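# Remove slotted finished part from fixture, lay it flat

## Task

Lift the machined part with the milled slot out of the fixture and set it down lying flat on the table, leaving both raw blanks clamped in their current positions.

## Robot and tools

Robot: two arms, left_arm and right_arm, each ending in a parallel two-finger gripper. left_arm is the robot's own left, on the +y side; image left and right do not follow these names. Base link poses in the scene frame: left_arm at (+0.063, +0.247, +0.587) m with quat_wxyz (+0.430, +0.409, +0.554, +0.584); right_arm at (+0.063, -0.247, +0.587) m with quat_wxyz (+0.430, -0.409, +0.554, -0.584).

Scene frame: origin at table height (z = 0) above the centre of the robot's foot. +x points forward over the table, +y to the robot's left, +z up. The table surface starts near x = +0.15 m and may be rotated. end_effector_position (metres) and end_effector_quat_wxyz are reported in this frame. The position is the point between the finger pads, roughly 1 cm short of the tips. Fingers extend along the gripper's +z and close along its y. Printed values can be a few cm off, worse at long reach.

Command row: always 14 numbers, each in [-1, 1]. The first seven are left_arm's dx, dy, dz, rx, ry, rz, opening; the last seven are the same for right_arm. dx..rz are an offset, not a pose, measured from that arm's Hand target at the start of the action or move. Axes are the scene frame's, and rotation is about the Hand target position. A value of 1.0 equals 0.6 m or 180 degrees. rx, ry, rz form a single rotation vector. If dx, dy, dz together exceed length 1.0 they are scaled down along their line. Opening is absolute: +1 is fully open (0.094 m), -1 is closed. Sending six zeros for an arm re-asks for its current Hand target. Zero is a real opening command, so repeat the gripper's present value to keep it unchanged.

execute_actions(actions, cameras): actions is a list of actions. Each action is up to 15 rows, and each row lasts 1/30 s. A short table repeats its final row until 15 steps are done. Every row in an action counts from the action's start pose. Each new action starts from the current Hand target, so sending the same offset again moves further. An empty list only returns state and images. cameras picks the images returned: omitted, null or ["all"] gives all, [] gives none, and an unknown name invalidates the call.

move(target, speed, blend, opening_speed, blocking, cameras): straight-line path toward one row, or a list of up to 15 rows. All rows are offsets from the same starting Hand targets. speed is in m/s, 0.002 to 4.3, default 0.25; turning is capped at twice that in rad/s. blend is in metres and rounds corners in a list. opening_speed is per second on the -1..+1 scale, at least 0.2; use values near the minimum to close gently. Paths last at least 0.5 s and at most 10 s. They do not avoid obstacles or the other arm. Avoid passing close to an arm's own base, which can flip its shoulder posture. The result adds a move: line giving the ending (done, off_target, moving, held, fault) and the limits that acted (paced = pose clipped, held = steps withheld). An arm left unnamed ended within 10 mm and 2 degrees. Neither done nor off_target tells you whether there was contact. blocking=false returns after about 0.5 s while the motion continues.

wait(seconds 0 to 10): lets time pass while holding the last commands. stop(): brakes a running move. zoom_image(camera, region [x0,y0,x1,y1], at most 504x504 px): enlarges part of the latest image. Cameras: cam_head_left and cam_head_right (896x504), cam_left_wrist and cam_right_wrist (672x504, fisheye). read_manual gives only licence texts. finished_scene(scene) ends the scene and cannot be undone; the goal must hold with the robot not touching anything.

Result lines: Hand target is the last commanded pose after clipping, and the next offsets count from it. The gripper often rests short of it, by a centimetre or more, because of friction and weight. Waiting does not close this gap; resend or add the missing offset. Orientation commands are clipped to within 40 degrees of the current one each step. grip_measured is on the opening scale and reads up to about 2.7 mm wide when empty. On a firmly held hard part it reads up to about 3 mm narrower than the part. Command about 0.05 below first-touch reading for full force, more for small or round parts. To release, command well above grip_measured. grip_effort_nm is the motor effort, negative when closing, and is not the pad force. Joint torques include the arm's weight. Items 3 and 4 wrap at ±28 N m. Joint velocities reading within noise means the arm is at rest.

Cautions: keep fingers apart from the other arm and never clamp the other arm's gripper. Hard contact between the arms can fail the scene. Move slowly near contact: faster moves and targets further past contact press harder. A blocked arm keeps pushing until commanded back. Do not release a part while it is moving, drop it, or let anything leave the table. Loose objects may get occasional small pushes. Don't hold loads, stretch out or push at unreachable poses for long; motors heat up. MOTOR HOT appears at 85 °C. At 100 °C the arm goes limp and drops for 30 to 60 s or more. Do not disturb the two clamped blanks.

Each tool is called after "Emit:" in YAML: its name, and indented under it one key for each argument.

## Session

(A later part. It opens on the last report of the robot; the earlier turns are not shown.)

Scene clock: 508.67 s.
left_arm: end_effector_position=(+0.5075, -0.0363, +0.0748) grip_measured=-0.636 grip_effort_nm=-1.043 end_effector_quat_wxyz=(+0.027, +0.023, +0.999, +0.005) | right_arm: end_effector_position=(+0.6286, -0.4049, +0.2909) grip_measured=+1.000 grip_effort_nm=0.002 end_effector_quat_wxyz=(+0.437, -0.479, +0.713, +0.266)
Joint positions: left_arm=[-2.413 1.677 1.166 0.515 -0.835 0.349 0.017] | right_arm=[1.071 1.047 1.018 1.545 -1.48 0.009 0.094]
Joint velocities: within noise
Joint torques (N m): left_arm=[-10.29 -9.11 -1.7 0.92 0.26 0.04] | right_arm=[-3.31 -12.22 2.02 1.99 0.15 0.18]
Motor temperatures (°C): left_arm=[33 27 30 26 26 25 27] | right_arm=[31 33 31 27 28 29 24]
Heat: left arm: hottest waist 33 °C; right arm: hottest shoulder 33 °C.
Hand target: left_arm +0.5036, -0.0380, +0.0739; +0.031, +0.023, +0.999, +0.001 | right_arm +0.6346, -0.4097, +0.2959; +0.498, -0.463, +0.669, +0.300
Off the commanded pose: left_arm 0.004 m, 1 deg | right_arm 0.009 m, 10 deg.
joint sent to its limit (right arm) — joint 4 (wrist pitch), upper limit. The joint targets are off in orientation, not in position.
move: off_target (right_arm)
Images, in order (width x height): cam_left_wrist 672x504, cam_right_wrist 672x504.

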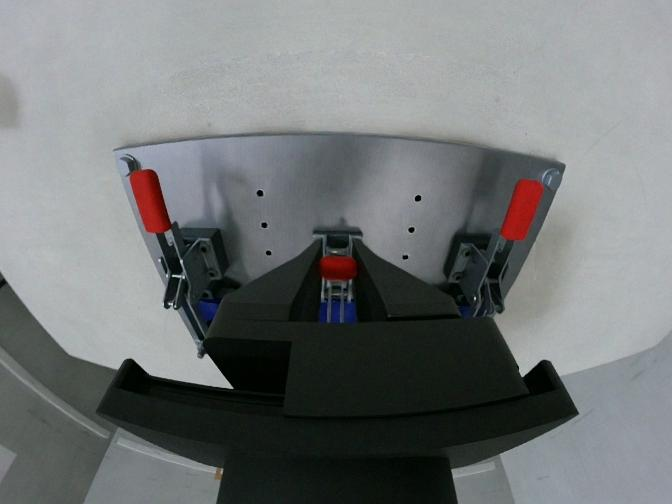

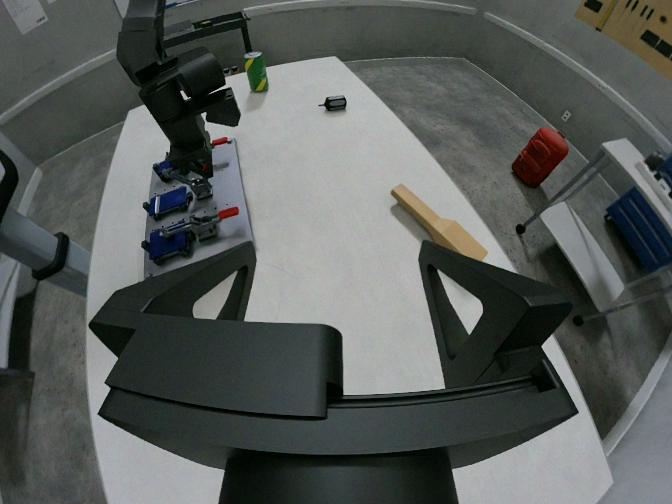

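Emit:
move:
  target:
    - [0,0,0,0,0,0,-0.3,0,0,0,0,0,0,1]
    - [0,0,0.075,0,0,0,-0.3,0,0,0,0,0,0,1]
    - [0.08,0,0.075,0,0,0,-0.95,0,0,0,0,0,0,1]
  speed: 0.1
  cameras: ["cam_left_wrist", "cam_right_wrist"]

Emit:
zoom_image:
  camera: "cam_right_wrist"
  region: [130, 130, 270, 280]

Emit:
zoom_image:
  camera: "cam_left_wrist"
  region: [240, 160, 440, 320]

Scene clock: 536.37 s.
left_arm: end_effector_position=(+0.5394, -0.0331, +0.1076) grip_measured=-0.948 grip_effort_nm=-0.129 end_effector_quat_wxyz=(+0.023, +0.026, +0.999, +0.010) | right_arm: end_effector_position=(+0.6286, -0.4049, +0.2909) grip_measured=+1.000 grip_effort_nm=-0.007 end_effector_quat_wxyz=(+0.437, -0.479, +0.713, +0.266)
Joint positions: left_arm=[-2.468 1.603 1.172 0.427 -0.901 0.349 0.002] | right_arm=[1.071 1.047 1.018 1.545 -1.48 0.009 0.094]
Joint velocities: within noise
Joint torques (N m): left_arm=[-12.22 -10.93 -0.36 -0.05 -0.22 0.04] | right_arm=[-3.19 -12.1 2.02 1.96 0.14 0.18]
Motor temperatures (°C): left_arm=[33 27 30 26 26 25 27] | right_arm=[31 33 31 27 28 28 24]
Heat: left arm: hottest waist 33 °C; right arm: hottest shoulder 33 °C.
Hand target: left_arm +0.5516, -0.0379, +0.1187; +0.031, +0.023, +0.999, +0.001 | right_arm +0.6346, -0.4097, +0.2959; +0.498, -0.463, +0.669, +0.300
Off the commanded pose: left_arm 0.017 m, 1 deg | right_arm 0.009 m, 10 deg.
joint sent to its limit (right arm) — joint 4 (wrist pitch), upper limit. The joint targets are off in orientation, not in position.
move: off_target (left_arm, right_arm); target 3's new opening was sent with left_arm's hand 0.017 m and 1 deg from that target
Images, in order (width x height): cam_left_wrist 672x504, cam_right_wrist 672x504.

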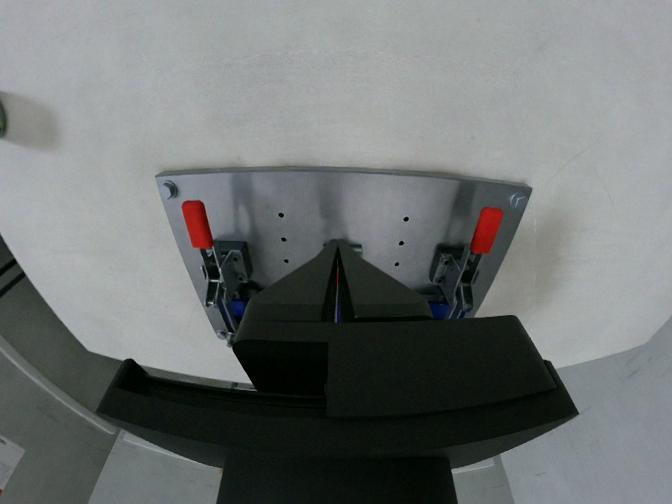

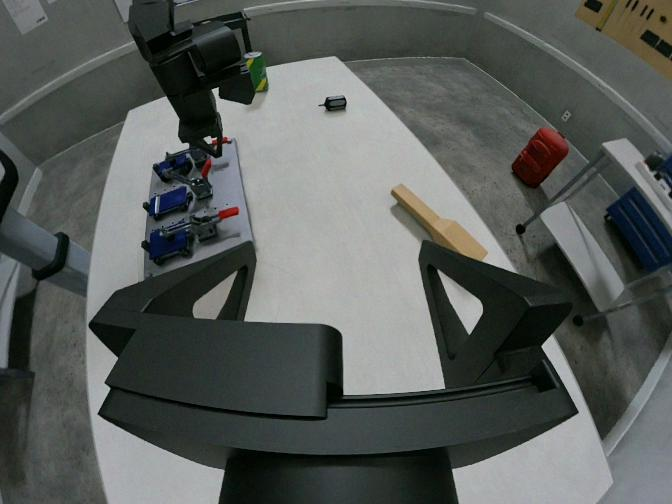

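Scaled by 3.360 from the camera's 672x504 image, which has a finer 960x720 frame.

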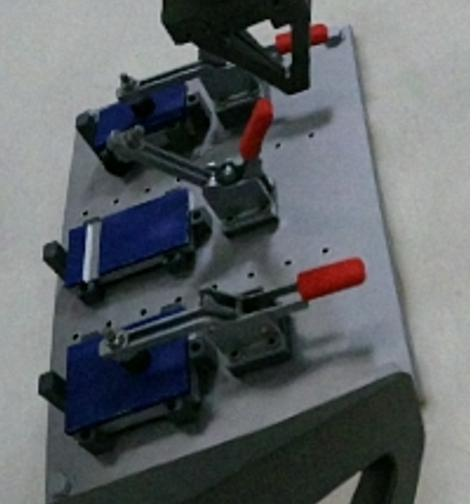

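Scaled by 2.520 from the camera's 672x504 image, which has a finer 960x720 frame.

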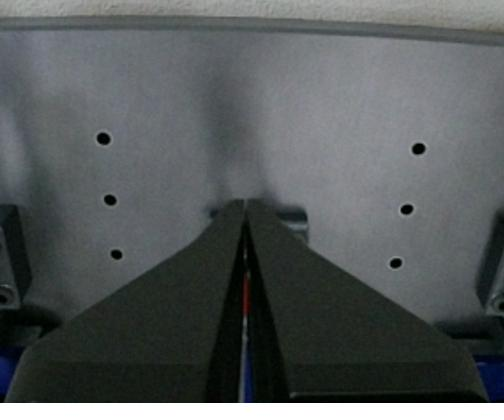

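Emit:
move:
  target:
    - [0.013,0,-0.01,0,0,0,-0.95,0,0,0,0,0,0,1]
    - [0.01,0.002,-0.065,0,0,0,-0.95,0,0,0,0,0,0,1]
    - [-0.055,0.002,-0.065,0,0,0,-0.95,0,0,0,0,0,0,1]
  speed: [0.1,0.1,0.05]
  cameras: ["cam_left_wrist", "cam_right_wrist"]

Emit:
zoom_image:
  camera: "cam_right_wrist"
  region: [130, 130, 270, 280]

Emit:
zoom_image:
  camera: "cam_left_wrist"
  region: [240, 160, 440, 320]

Scene clock: 547.50 s.
left_arm: end_effector_position=(+0.5364, -0.0363, +0.0862) grip_measured=-0.948 grip_effort_nm=-0.129 end_effector_quat_wxyz=(+0.038, +0.013, +0.999, +0.000) | right_arm: end_effector_position=(+0.6286, -0.4049, +0.2909) grip_measured=+1.000 grip_effort_nm=-0.002 end_effector_quat_wxyz=(+0.437, -0.479, +0.713, +0.266)
Joint positions: left_arm=[-2.434 1.644 1.191 0.485 -0.84 0.349 0.002] | right_arm=[1.071 1.047 1.018 1.545 -1.48 0.009 0.094]
Joint velocities: within noise
Joint torques (N m): left_arm=[-9.64 -8.53 -2.04 0.61 0.01 0.03] | right_arm=[-3.25 -12.1 2.03 1.96 0.15 0.18]
Motor temperatures (°C): left_arm=[33 26 30 26 26 25 27] | right_arm=[31 33 31 27 28 28 24]
Heat: left arm: hottest waist 33 °C; right arm: hottest shoulder 33 °C.
Hand target: left_arm +0.5185, -0.0368, +0.0798; +0.031, +0.023, +0.999, +0.001 | right_arm +0.6346, -0.4097, +0.2959; +0.498, -0.463, +0.669, +0.300
Off the commanded pose: left_arm 0.019 m, 1 deg | right_arm 0.009 m, 10 deg.
joint sent to its limit (right arm) — joint 4 (wrist pitch), upper limit. The joint targets are off in orientation, not in position.
move: off_target (left_arm, right_arm)
Images, in order (width x height): cam_left_wrist 672x504, cam_right_wrist 672x504.

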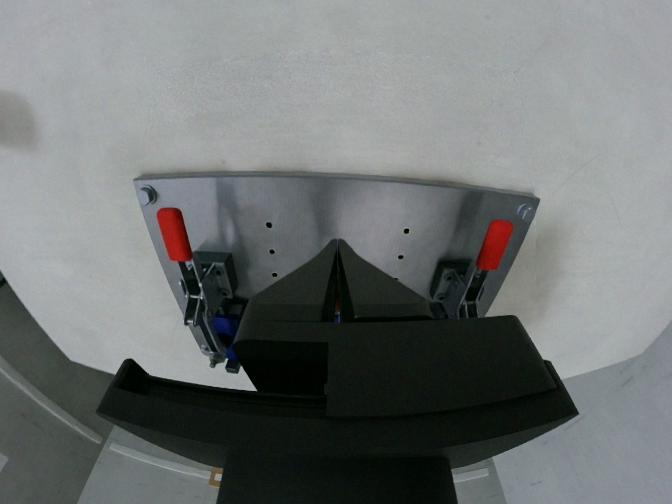

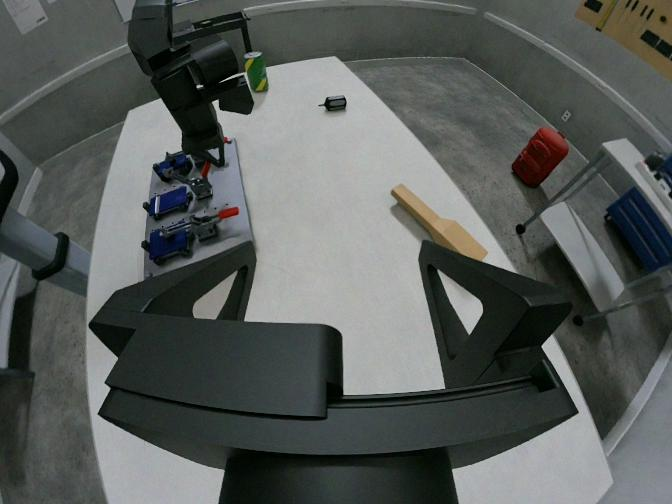

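Scaled by 3.360 from the camera's 672x504 image, which has a finer 960x720 frame.

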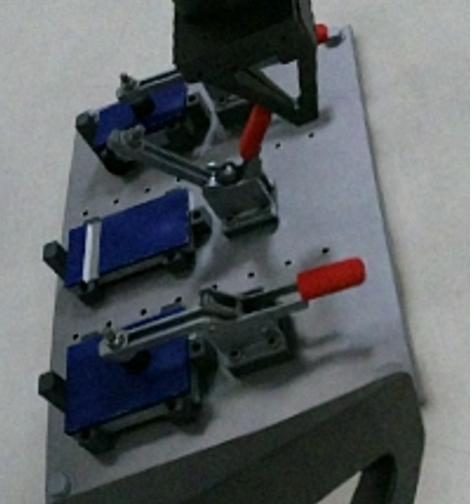

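Scaled by 2.520 from the camera's 672x504 image, which has a finer 960x720 frame.

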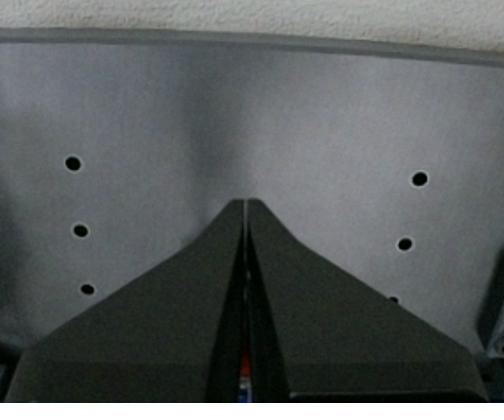

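Emit:
move:
  target:
    - [-0.03,0.0,0,0,0,0,-0.95,0,0,0,0,0,0,1]
  speed: [0.05]
  cameras: ["cam_left_wrist", "cam_right_wrist"]

Emit:
zoom_image:
  camera: "cam_right_wrist"
  region: [130, 130, 270, 280]

Scene clock: 556.47 s.
left_arm: end_effector_position=(+0.5327, -0.0355, +0.0883) grip_measured=-0.948 grip_effort_nm=-0.129 end_effector_quat_wxyz=(+0.050, +0.002, +0.999, -0.003) | right_arm: end_effector_position=(+0.6286, -0.4049, +0.2909) grip_measured=+1.000 grip_effort_nm=-0.002 end_effector_quat_wxyz=(+0.437, -0.479, +0.713, +0.266)
Joint positions: left_arm=[-2.432 1.644 1.165 0.541 -0.824 0.349 0.002] | right_arm=[1.071 1.047 1.018 1.545 -1.48 0.009 0.094]
Joint velocities: within noise
Joint torques (N m): left_arm=[-9.23 -7.71 -2.95 0.34 -0.07 0.02] | right_arm=[-3.31 -12.16 2.03 2.02 0.14 0.18]
Motor temperatures (°C): left_arm=[33 26 30 26 26 25 26] | right_arm=[31 33 31 27 28 28 24]
Heat: left arm: hottest waist 33 °C; right arm: hottest shoulder 33 °C.
Hand target: left_arm +0.5005, -0.0367, +0.0797; +0.031, +0.023, +0.999, +0.001 | right_arm +0.6346, -0.4097, +0.2959; +0.498, -0.463, +0.669, +0.300
Off the commanded pose: left_arm 0.033 m, 3 deg | right_arm 0.009 m, 10 deg.
joint sent to its limit (right arm) — joint 4 (wrist pitch), upper limit. The joint targets are off in orientation, not in position.
move: off_target (left_arm, right_arm)
Images, in order (width x height): cam_left_wrist 672x504, cam_right_wrist 672x504.

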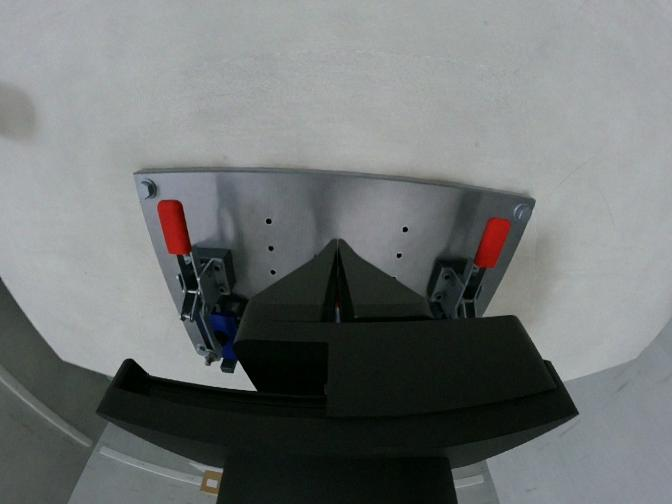

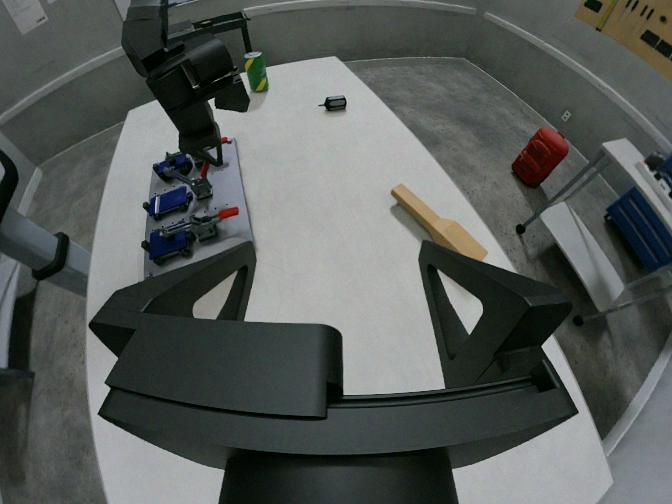

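Scaled by 3.360 from the camera's 672x504 image, which has a finer 960x720 frame.

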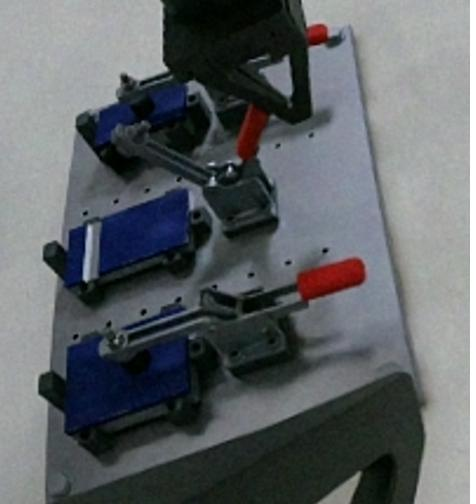

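Emit:
move:
  target:
    - [0.06,0.0,0.02,0,0,0,-0.95,0,0,0,0,0,0,1]
    - [0.06,0.0,0.2,0,0,0,0,0,0,0,0,0,0,1]
  speed: [0.1,0.2]
  cameras: ["cam_left_wrist", "cam_right_wrist","cam_head_left","cam_head_right"]

Emit:
zoom_image:
  camera: "cam_right_wrist"
  region: [130, 130, 270, 280]

Emit:
zoom_image:
  camera: "cam_head_left"
  region: [440, 200, 620, 430]

Emit:
zoom_image:
  camera: "cam_head_right"
  region: [340, 200, 520, 430]

Scene clock: 588.97 s.
left_arm: end_effector_position=(+0.5334, -0.0358, +0.1902) grip_measured=-0.002 grip_effort_nm=0.115 end_effector_quat_wxyz=(+0.027, +0.021, +0.999, +0.008) | right_arm: end_effector_position=(+0.6286, -0.4049, +0.2909) grip_measured=+1.000 grip_effort_nm=-0.002 end_effector_quat_wxyz=(+0.437, -0.479, +0.713, +0.266)
Joint positions: left_arm=[-2.604 1.492 1.03 0.47 -1.031 0.351 0.047] | right_arm=[1.071 1.047 1.018 1.545 -1.48 0.009 0.094]
Joint velocities: within noise
Joint torques (N m): left_arm=[-11.4 -9.7 -1.25 0.17 -0.22 0.07] | right_arm=[-3.25 -12.04 2.03 1.96 0.15 0.19]
Motor temperatures (°C): left_arm=[33 26 30 25 25 25 26] | right_arm=[31 33 31 27 28 28 24]
Heat: left arm: hottest waist 33 °C; right arm: hottest shoulder 33 °C.
Hand target: left_arm +0.5365, -0.0367, +0.1998; +0.031, +0.023, +0.999, +0.001 | right_arm +0.6346, -0.4097, +0.2959; +0.498, -0.463, +0.669, +0.300
Off the commanded pose: left_arm 0.010 m, 1 deg | right_arm 0.009 m, 10 deg.
joint sent to its limit (right arm) — joint 4 (wrist pitch), upper limit. The joint targets are off in orientation, not in position.
move: off_target (right_arm)

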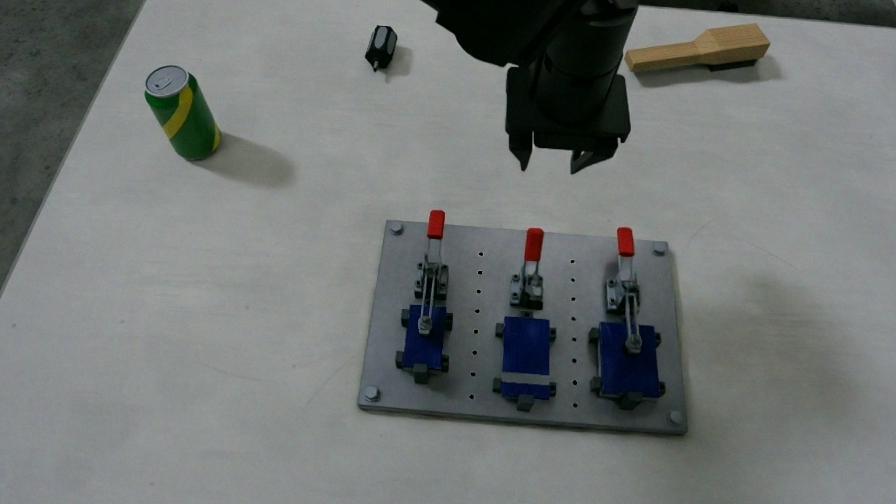

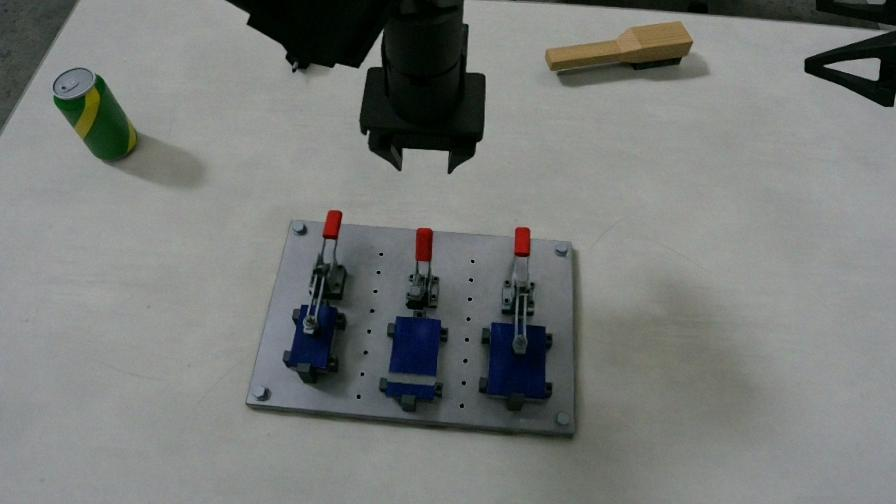

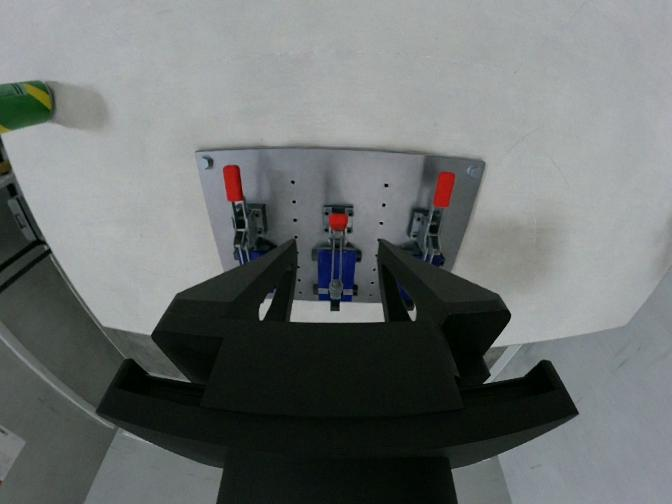

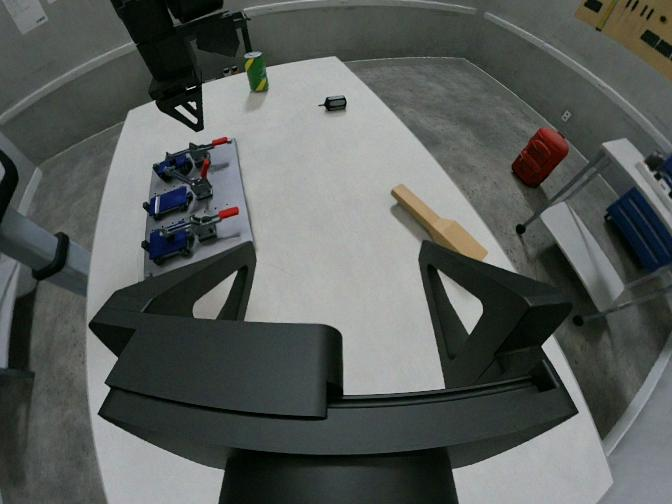

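Scaled by 3.360 from the camera's 672x504 image, which has a finer 960x720 frame.

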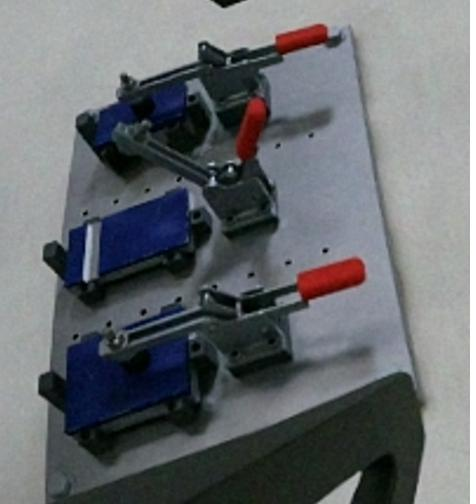

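Scaled by 2.191 from the camera's 896x504 image, which has a finer 1280x720 frame.

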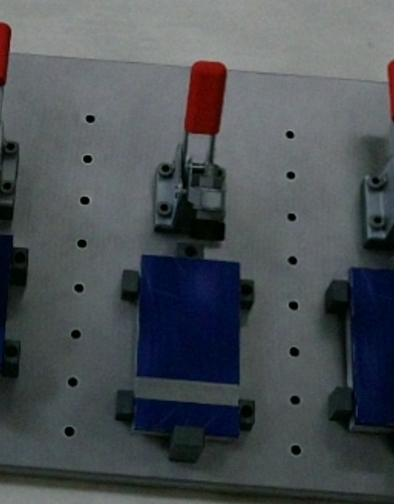

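Scaled by 2.191 from the camera's 896x504 image, which has a finer 1280x720 frame.

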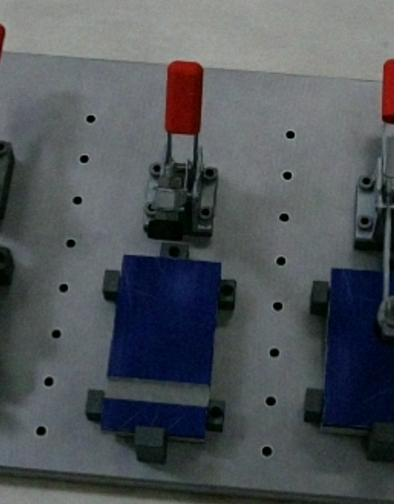

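Emit:
zoom_image:
  camera: "cam_left_wrist"
  region: [270, 190, 410, 330]

Scaled by 3.600 from the camera's 672x504 image, which has a finer 960x720 frame.

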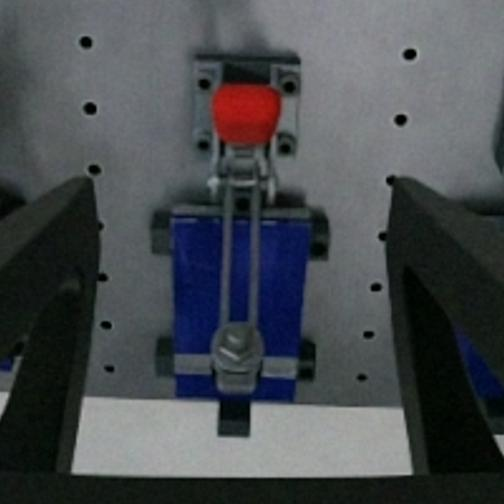

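Emit:
move:
  target:
    - [-0.2525,0.018,-0.066,-0.007,-0.119,-0.008,0.45,0,0,0,0,0,0,1]
  speed: [0.15]
  cameras: ["cam_left_wrist", "cam_right_wrist","cam_head_left"]

Emit:
zoom_image:
  camera: "cam_left_wrist"
  region: [240, 160, 440, 320]

Emit:
zoom_image:
  camera: "cam_right_wrist"
  region: [130, 130, 270, 280]

Scene clock: 653.07 s.
left_arm: end_effector_position=(+0.3936, -0.0311, +0.1590) grip_measured=+0.448 grip_effort_nm=0.110 end_effector_quat_wxyz=(+0.205, +0.023, +0.978, -0.014) | right_arm: end_effector_position=(+0.6286, -0.4049, +0.2909) grip_measured=+1.000 grip_effort_nm=-0.002 end_effector_quat_wxyz=(+0.437, -0.479, +0.713, +0.266)
Joint positions: left_arm=[-2.448 1.888 0.765 1.548 -0.668 0.645 0.068] | right_arm=[1.071 1.047 1.018 1.545 -1.48 0.009 0.094]
Joint velocities: within noise
Joint torques (N m): left_arm=[-9.05 -6.12 -4.14 1.16 0.23 0.04] | right_arm=[-3.31 -12.04 2.02 2 0.16 0.17]
Motor temperatures (°C): left_arm=[33 26 30 25 25 25 26] | right_arm=[30 33 31 27 27 28 24]
Heat: left arm: hottest waist 33 °C; right arm: hottest shoulder 33 °C.
Hand target: left_arm +0.3850, -0.0260, +0.1603; +0.217, +0.035, +0.976, -0.006 | right_arm +0.6346, -0.4097, +0.2959; +0.498, -0.463, +0.669, +0.300
Off the commanded pose: left_arm 0.010 m, 2 deg | right_arm 0.009 m, 10 deg.
joint sent to its limit (left arm) — joint 4 (wrist pitch), upper limit. The joint targets still meet the commanded pose.
joint sent to its limit (right arm) — joint 4 (wrist pitch), upper limit. The joint targets are off in orientation, not in position.
move: off_target (right_arm)
Images, in order (width x height): cam_head_left 896x504, cam_left_wrist 672x504, cam_right_wrist 672x504.

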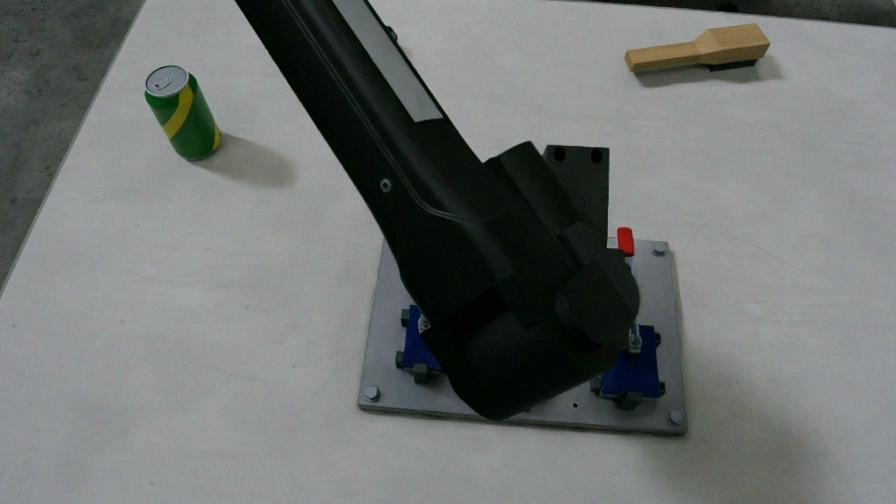

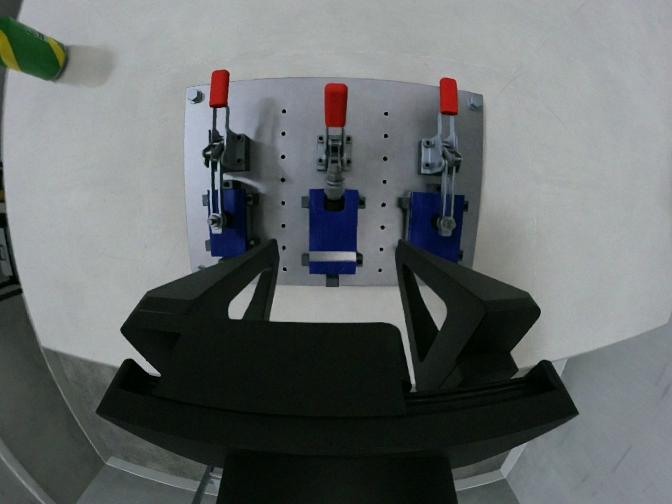

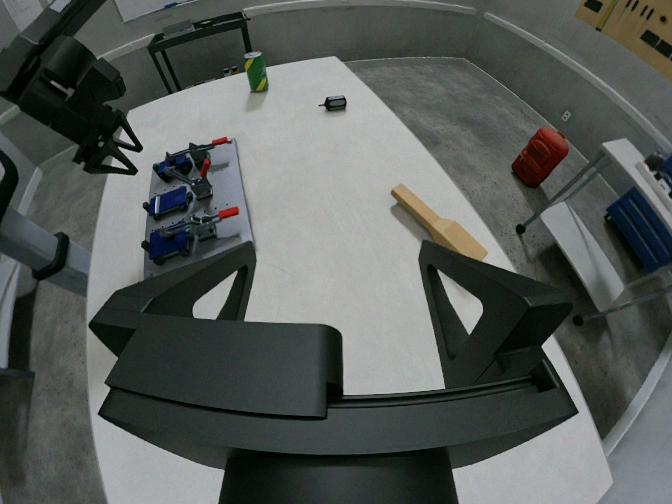

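Scaled by 2.520 from the camera's 672x504 image, which has a finer 960x720 frame.

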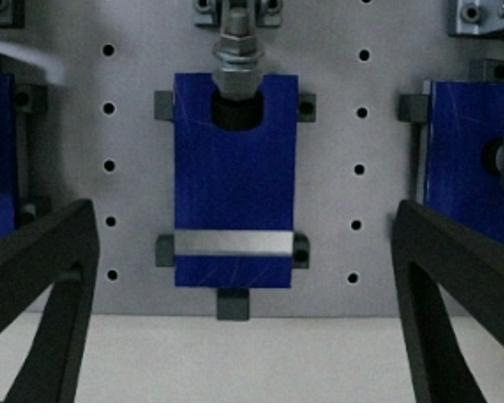

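Scaled by 3.360 from the camera's 672x504 image, which has a finer 960x720 frame.

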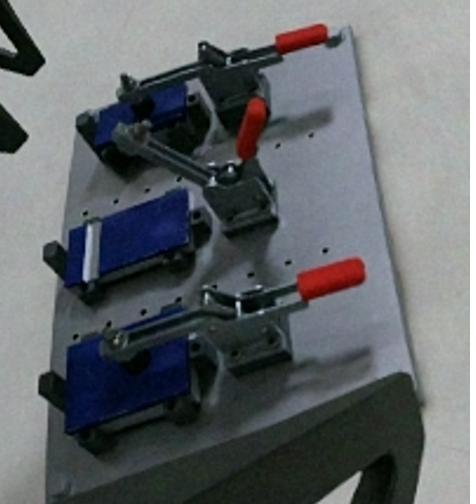

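Emit:
move:
  target:
    - [-0.002,0.0,-0.125,0.002,0.037,-0.006,0.45,0,0,0,0,0,0,1]
  speed: [0.1]
  cameras: ["cam_left_wrist", "cam_right_wrist"]

Emit:
zoom_image:
  camera: "cam_left_wrist"
  region: [240, 160, 440, 320]

Scene clock: 694.77 s.
left_arm: end_effector_position=(+0.3912, -0.0252, +0.0895) grip_measured=+0.448 grip_effort_nm=0.110 end_effector_quat_wxyz=(+0.164, +0.047, +0.985, -0.003) | right_arm: end_effector_position=(+0.6286, -0.4049, +0.2909) grip_measured=+1.000 grip_effort_nm=0.002 end_effector_quat_wxyz=(+0.437, -0.479, +0.713, +0.266)
Joint positions: left_arm=[-2.345 1.905 0.887 1.335 -0.629 0.599 0.068] | right_arm=[1.071 1.047 1.018 1.545 -1.48 0.009 0.094]
Joint velocities: within noise
Joint torques (N m): left_arm=[-9.11 -6.12 -2.73 0.29 0.15 -0.2] | right_arm=[-3.31 -12.16 2.04 1.98 0.15 0.18]
Motor temperatures (°C): left_arm=[32 26 30 25 25 25 25] | right_arm=[30 33 31 26 27 28 24]
Heat: left arm: hottest waist 32 °C; right arm: hottest shoulder 33 °C.
Hand target: left_arm +0.3839, -0.0259, +0.0852; +0.159, +0.044, +0.986, -0.007 | right_arm +0.6346, -0.4097, +0.2959; +0.498, -0.463, +0.669, +0.300
Off the commanded pose: left_arm 0.009 m, 1 deg | right_arm 0.009 m, 10 deg.
joint sent to its limit (right arm) — joint 4 (wrist pitch), upper limit. The joint targets are off in orientation, not in position.
move: off_target (right_arm)
Images, in order (width x height): cam_left_wrist 672x504, cam_right_wrist 672x504.

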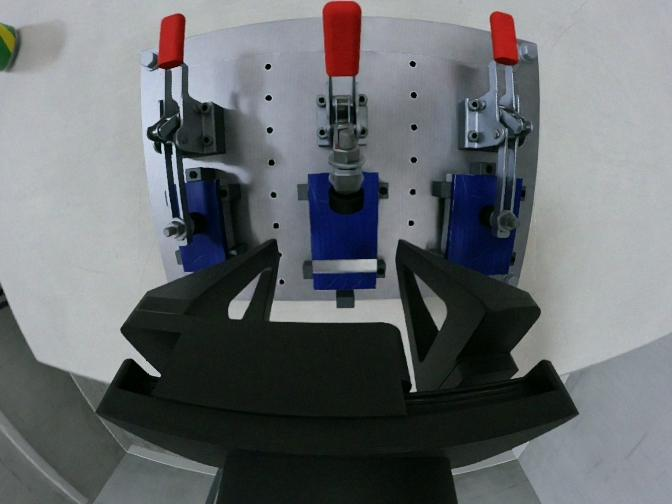

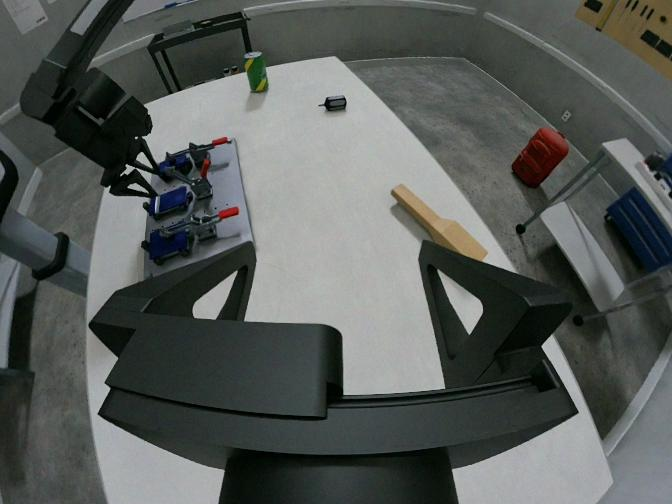

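Scaled by 2.520 from the camera's 672x504 image, which has a finer 960x720 frame.

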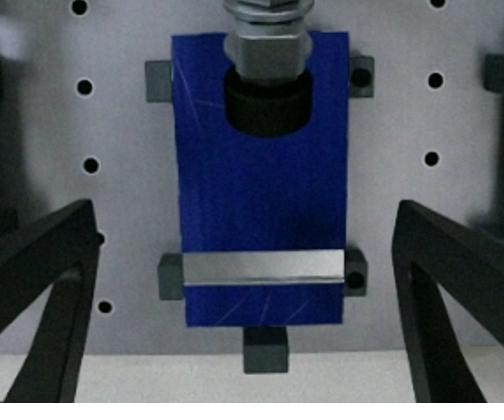

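Emit:
move:
  target:
    - [-0.0007,-0.0065,-0.05,0,0,0.005,0.45,0,0,0,0,0,0,1]
  speed: [0.08]
  cameras: ["cam_left_wrist", "cam_right_wrist"]

Emit:
zoom_image:
  camera: "cam_left_wrist"
  region: [240, 160, 440, 320]

Scene clock: 717.10 s.
left_arm: end_effector_position=(+0.3909, -0.0294, +0.0595) grip_measured=+0.448 grip_effort_nm=0.115 end_effector_quat_wxyz=(+0.164, +0.040, +0.986, -0.002) | right_arm: end_effector_position=(+0.6286, -0.4049, +0.2909) grip_measured=+1.000 grip_effort_nm=-0.002 end_effector_quat_wxyz=(+0.437, -0.479, +0.713, +0.266)
Joint positions: left_arm=[-2.31 1.952 0.963 1.301 -0.6 0.573 0.068] | right_arm=[1.071 1.047 1.018 1.545 -1.48 0.009 0.094]
Joint velocities: within noise
Joint torques (N m): left_arm=[-9.23 -6.24 -2.77 0.35 0.16 -0.23] | right_arm=[-3.37 -12.22 2.06 2.02 0.15 0.18]
Motor temperatures (°C): left_arm=[32 26 30 25 25 25 25] | right_arm=[30 33 31 26 27 28 24]
Heat: left arm: hottest waist 32 °C; right arm: hottest shoulder 33 °C.
Hand target: left_arm +0.3836, -0.0297, +0.0551; +0.159, +0.036, +0.987, -0.006 | right_arm +0.6346, -0.4097, +0.2959; +0.498, -0.463, +0.669, +0.300
Off the commanded pose: left_arm 0.009 m, 1 deg | right_arm 0.009 m, 10 deg.
joint sent to its limit (right arm) — joint 4 (wrist pitch), upper limit. The joint targets are off in orientation, not in position.
move: off_target (right_arm)
Images, in order (width x height): cam_left_wrist 672x504, cam_right_wrist 672x504.

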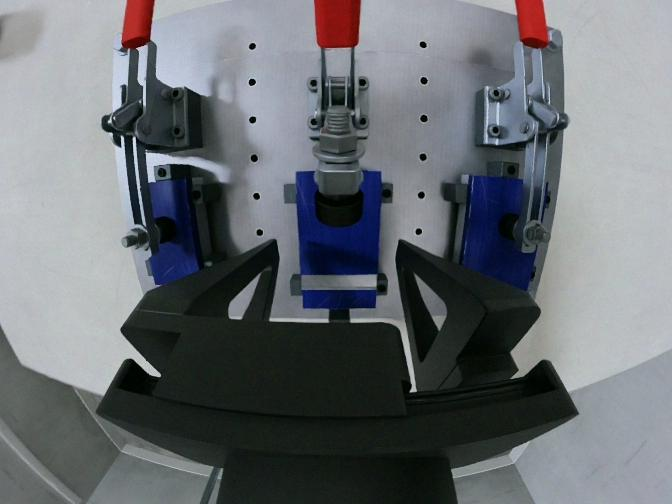

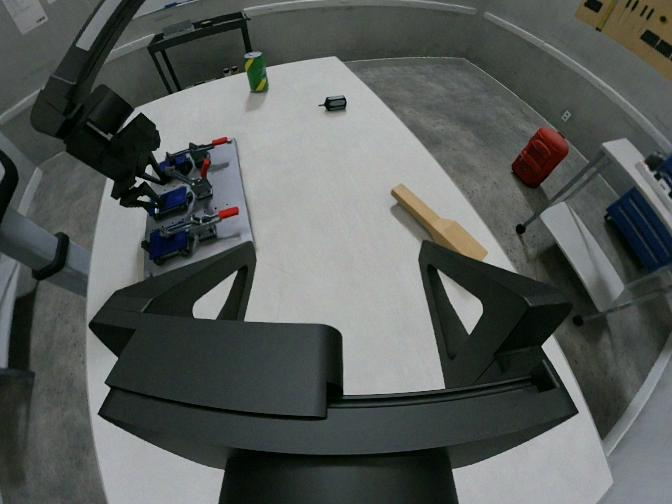

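Scaled by 2.520 from the camera's 672x504 image, which has a finer 960x720 frame.

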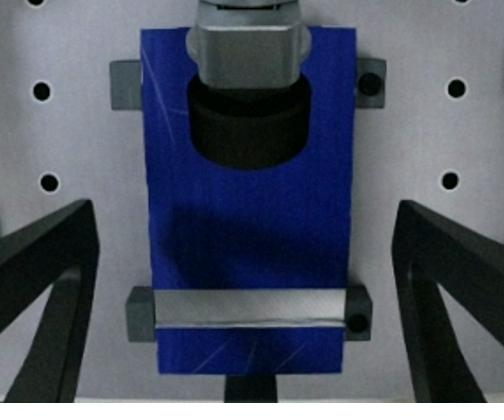

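Emit:
move:
  target:
    - [0.0,-0.0015,-0.049,0,0,0,0.45,0,0,0,0,0,0,1]
  speed: [0.06]
  cameras: ["cam_left_wrist", "cam_right_wrist"]

Emit:
zoom_image:
  camera: "cam_left_wrist"
  region: [240, 160, 440, 320]

Emit:
zoom_image:
  camera: "cam_right_wrist"
  region: [100, 130, 260, 290]

Scene clock: 724.20 s.
left_arm: end_effector_position=(+0.3914, -0.0307, +0.0304) grip_measured=+0.448 grip_effort_nm=0.110 end_effector_quat_wxyz=(+0.164, +0.040, +0.986, -0.002) | right_arm: end_effector_position=(+0.6286, -0.4049, +0.2909) grip_measured=+1.000 grip_effort_nm=-0.002 end_effector_quat_wxyz=(+0.437, -0.479, +0.713, +0.266)
Joint positions: left_arm=[-2.275 1.99 1.033 1.262 -0.566 0.561 0.068] | right_arm=[1.071 1.047 1.018 1.545 -1.48 0.009 0.094]
Joint velocities: within noise
Joint torques (N m): left_arm=[-9.23 -6.24 -2.76 0.35 0.17 -0.21] | right_arm=[-3.25 -12.04 2.03 2 0.14 0.18]
Motor temperatures (°C): left_arm=[32 26 30 25 25 25 25] | right_arm=[30 33 31 26 27 28 24]
Heat: left arm: hottest waist 32 °C; right arm: hottest shoulder 33 °C.
Hand target: left_arm +0.3835, -0.0308, +0.0258; +0.159, +0.036, +0.987, -0.006 | right_arm +0.6346, -0.4097, +0.2959; +0.498, -0.463, +0.669, +0.300
Off the commanded pose: left_arm 0.009 m, 1 deg | right_arm 0.009 m, 10 deg.
joint sent to its limit (right arm) — joint 4 (wrist pitch), upper limit. The joint targets are off in orientation, not in position.
move: off_target (right_arm)
Images, in order (width x height): cam_left_wrist 672x504, cam_right_wrist 672x504.

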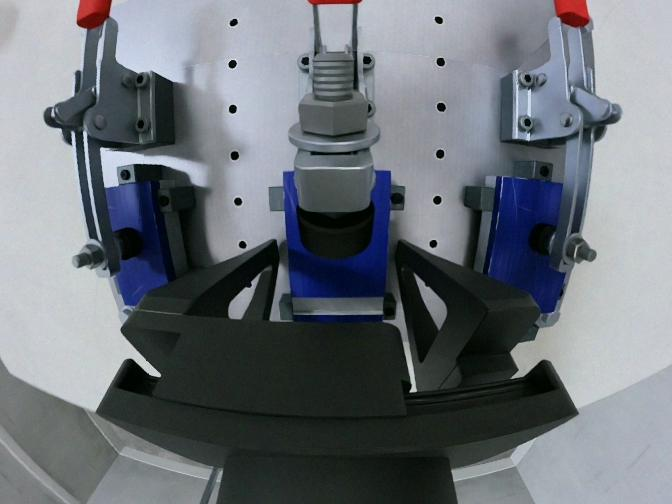

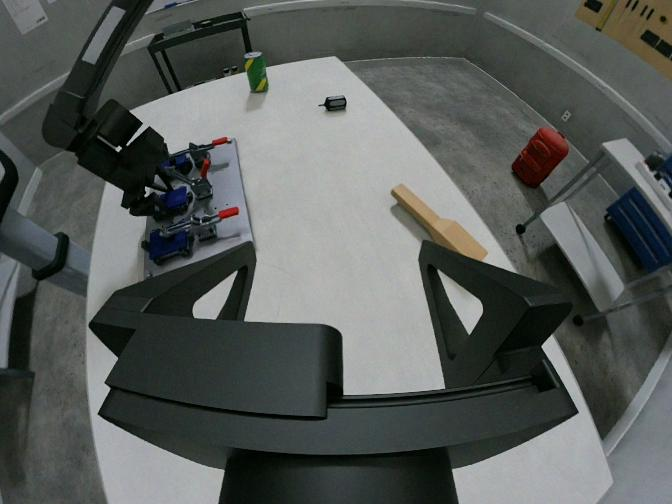

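Scaled by 2.520 from the camera's 672x504 image, which has a finer 960x720 frame.

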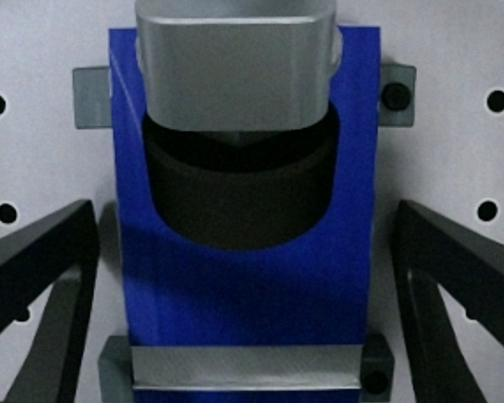

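Scaled by 3.150 from the camera's 672x504 image, which has a finer 960x720 frame.

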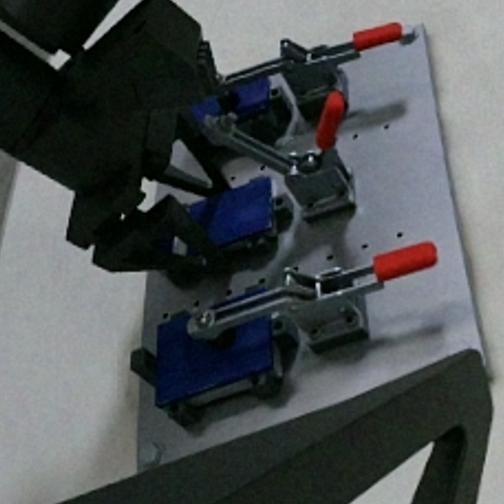

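Emit:
move:
  target:
    - [0.0,0,0,0,0,0,-0.1,0,0,0,0,0,0,1]
  speed: [0.06]
  opening_speed: 0.25
  cameras: ["cam_left_wrist", "cam_right_wrist"]

Emit:
zoom_image:
  camera: "cam_left_wrist"
  region: [240, 160, 440, 320]

Scene clock: 750.00 s.
left_arm: end_effector_position=(+0.3914, -0.0307, +0.0304) grip_measured=+0.074 grip_effort_nm=-1.043 end_effector_quat_wxyz=(+0.164, +0.038, +0.986, -0.003) | right_arm: end_effector_position=(+0.6286, -0.4049, +0.2909) grip_measured=+1.000 grip_effort_nm=0.002 end_effector_quat_wxyz=(+0.437, -0.479, +0.713, +0.266)
Joint positions: left_arm=[-2.275 1.99 1.033 1.262 -0.566 0.558 0.05] | right_arm=[1.071 1.047 1.018 1.545 -1.48 0.009 0.094]
Joint velocities: within noise
Joint torques (N m): left_arm=[-9.23 -6.24 -2.78 0.35 0.15 -0.22] | right_arm=[-3.14 -12.16 2.02 2 0.15 0.17]
Motor temperatures (°C): left_arm=[32 26 30 25 25 25 25] | right_arm=[30 33 31 26 27 28 24]
Heat: left arm: hottest waist 32 °C; right arm: hottest shoulder 33 °C.
Hand target: left_arm +0.3836, -0.0307, +0.0259; +0.159, +0.036, +0.987, -0.006 | right_arm +0.6346, -0.4097, +0.2959; +0.498, -0.463, +0.669, +0.300
Off the commanded pose: left_arm 0.009 m, 1 deg | right_arm 0.009 m, 10 deg.
joint sent to its limit (right arm) — joint 4 (wrist pitch), upper limit. The joint targets are off in orientation, not in position.
move: off_target (right_arm)
Images, in order (width x height): cam_left_wrist 672x504, cam_right_wrist 672x504.

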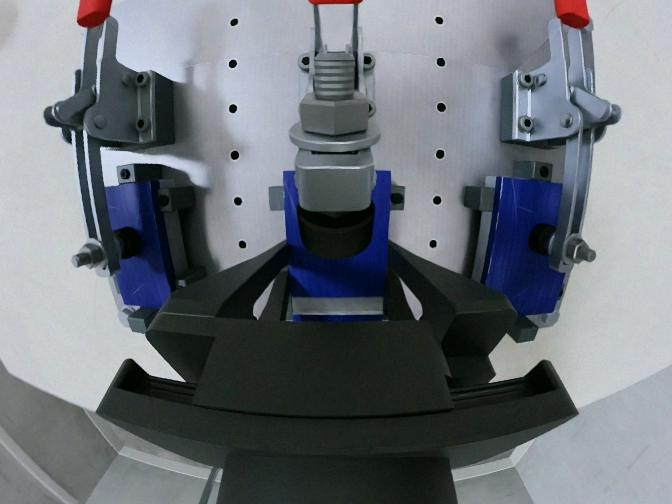

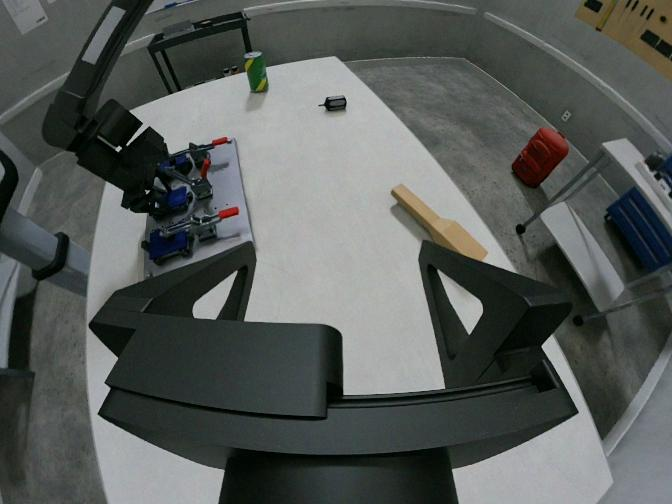

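Scaled by 2.520 from the camera's 672x504 image, which has a finer 960x720 frame.

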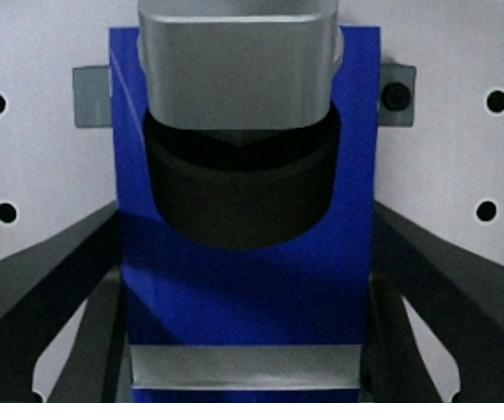

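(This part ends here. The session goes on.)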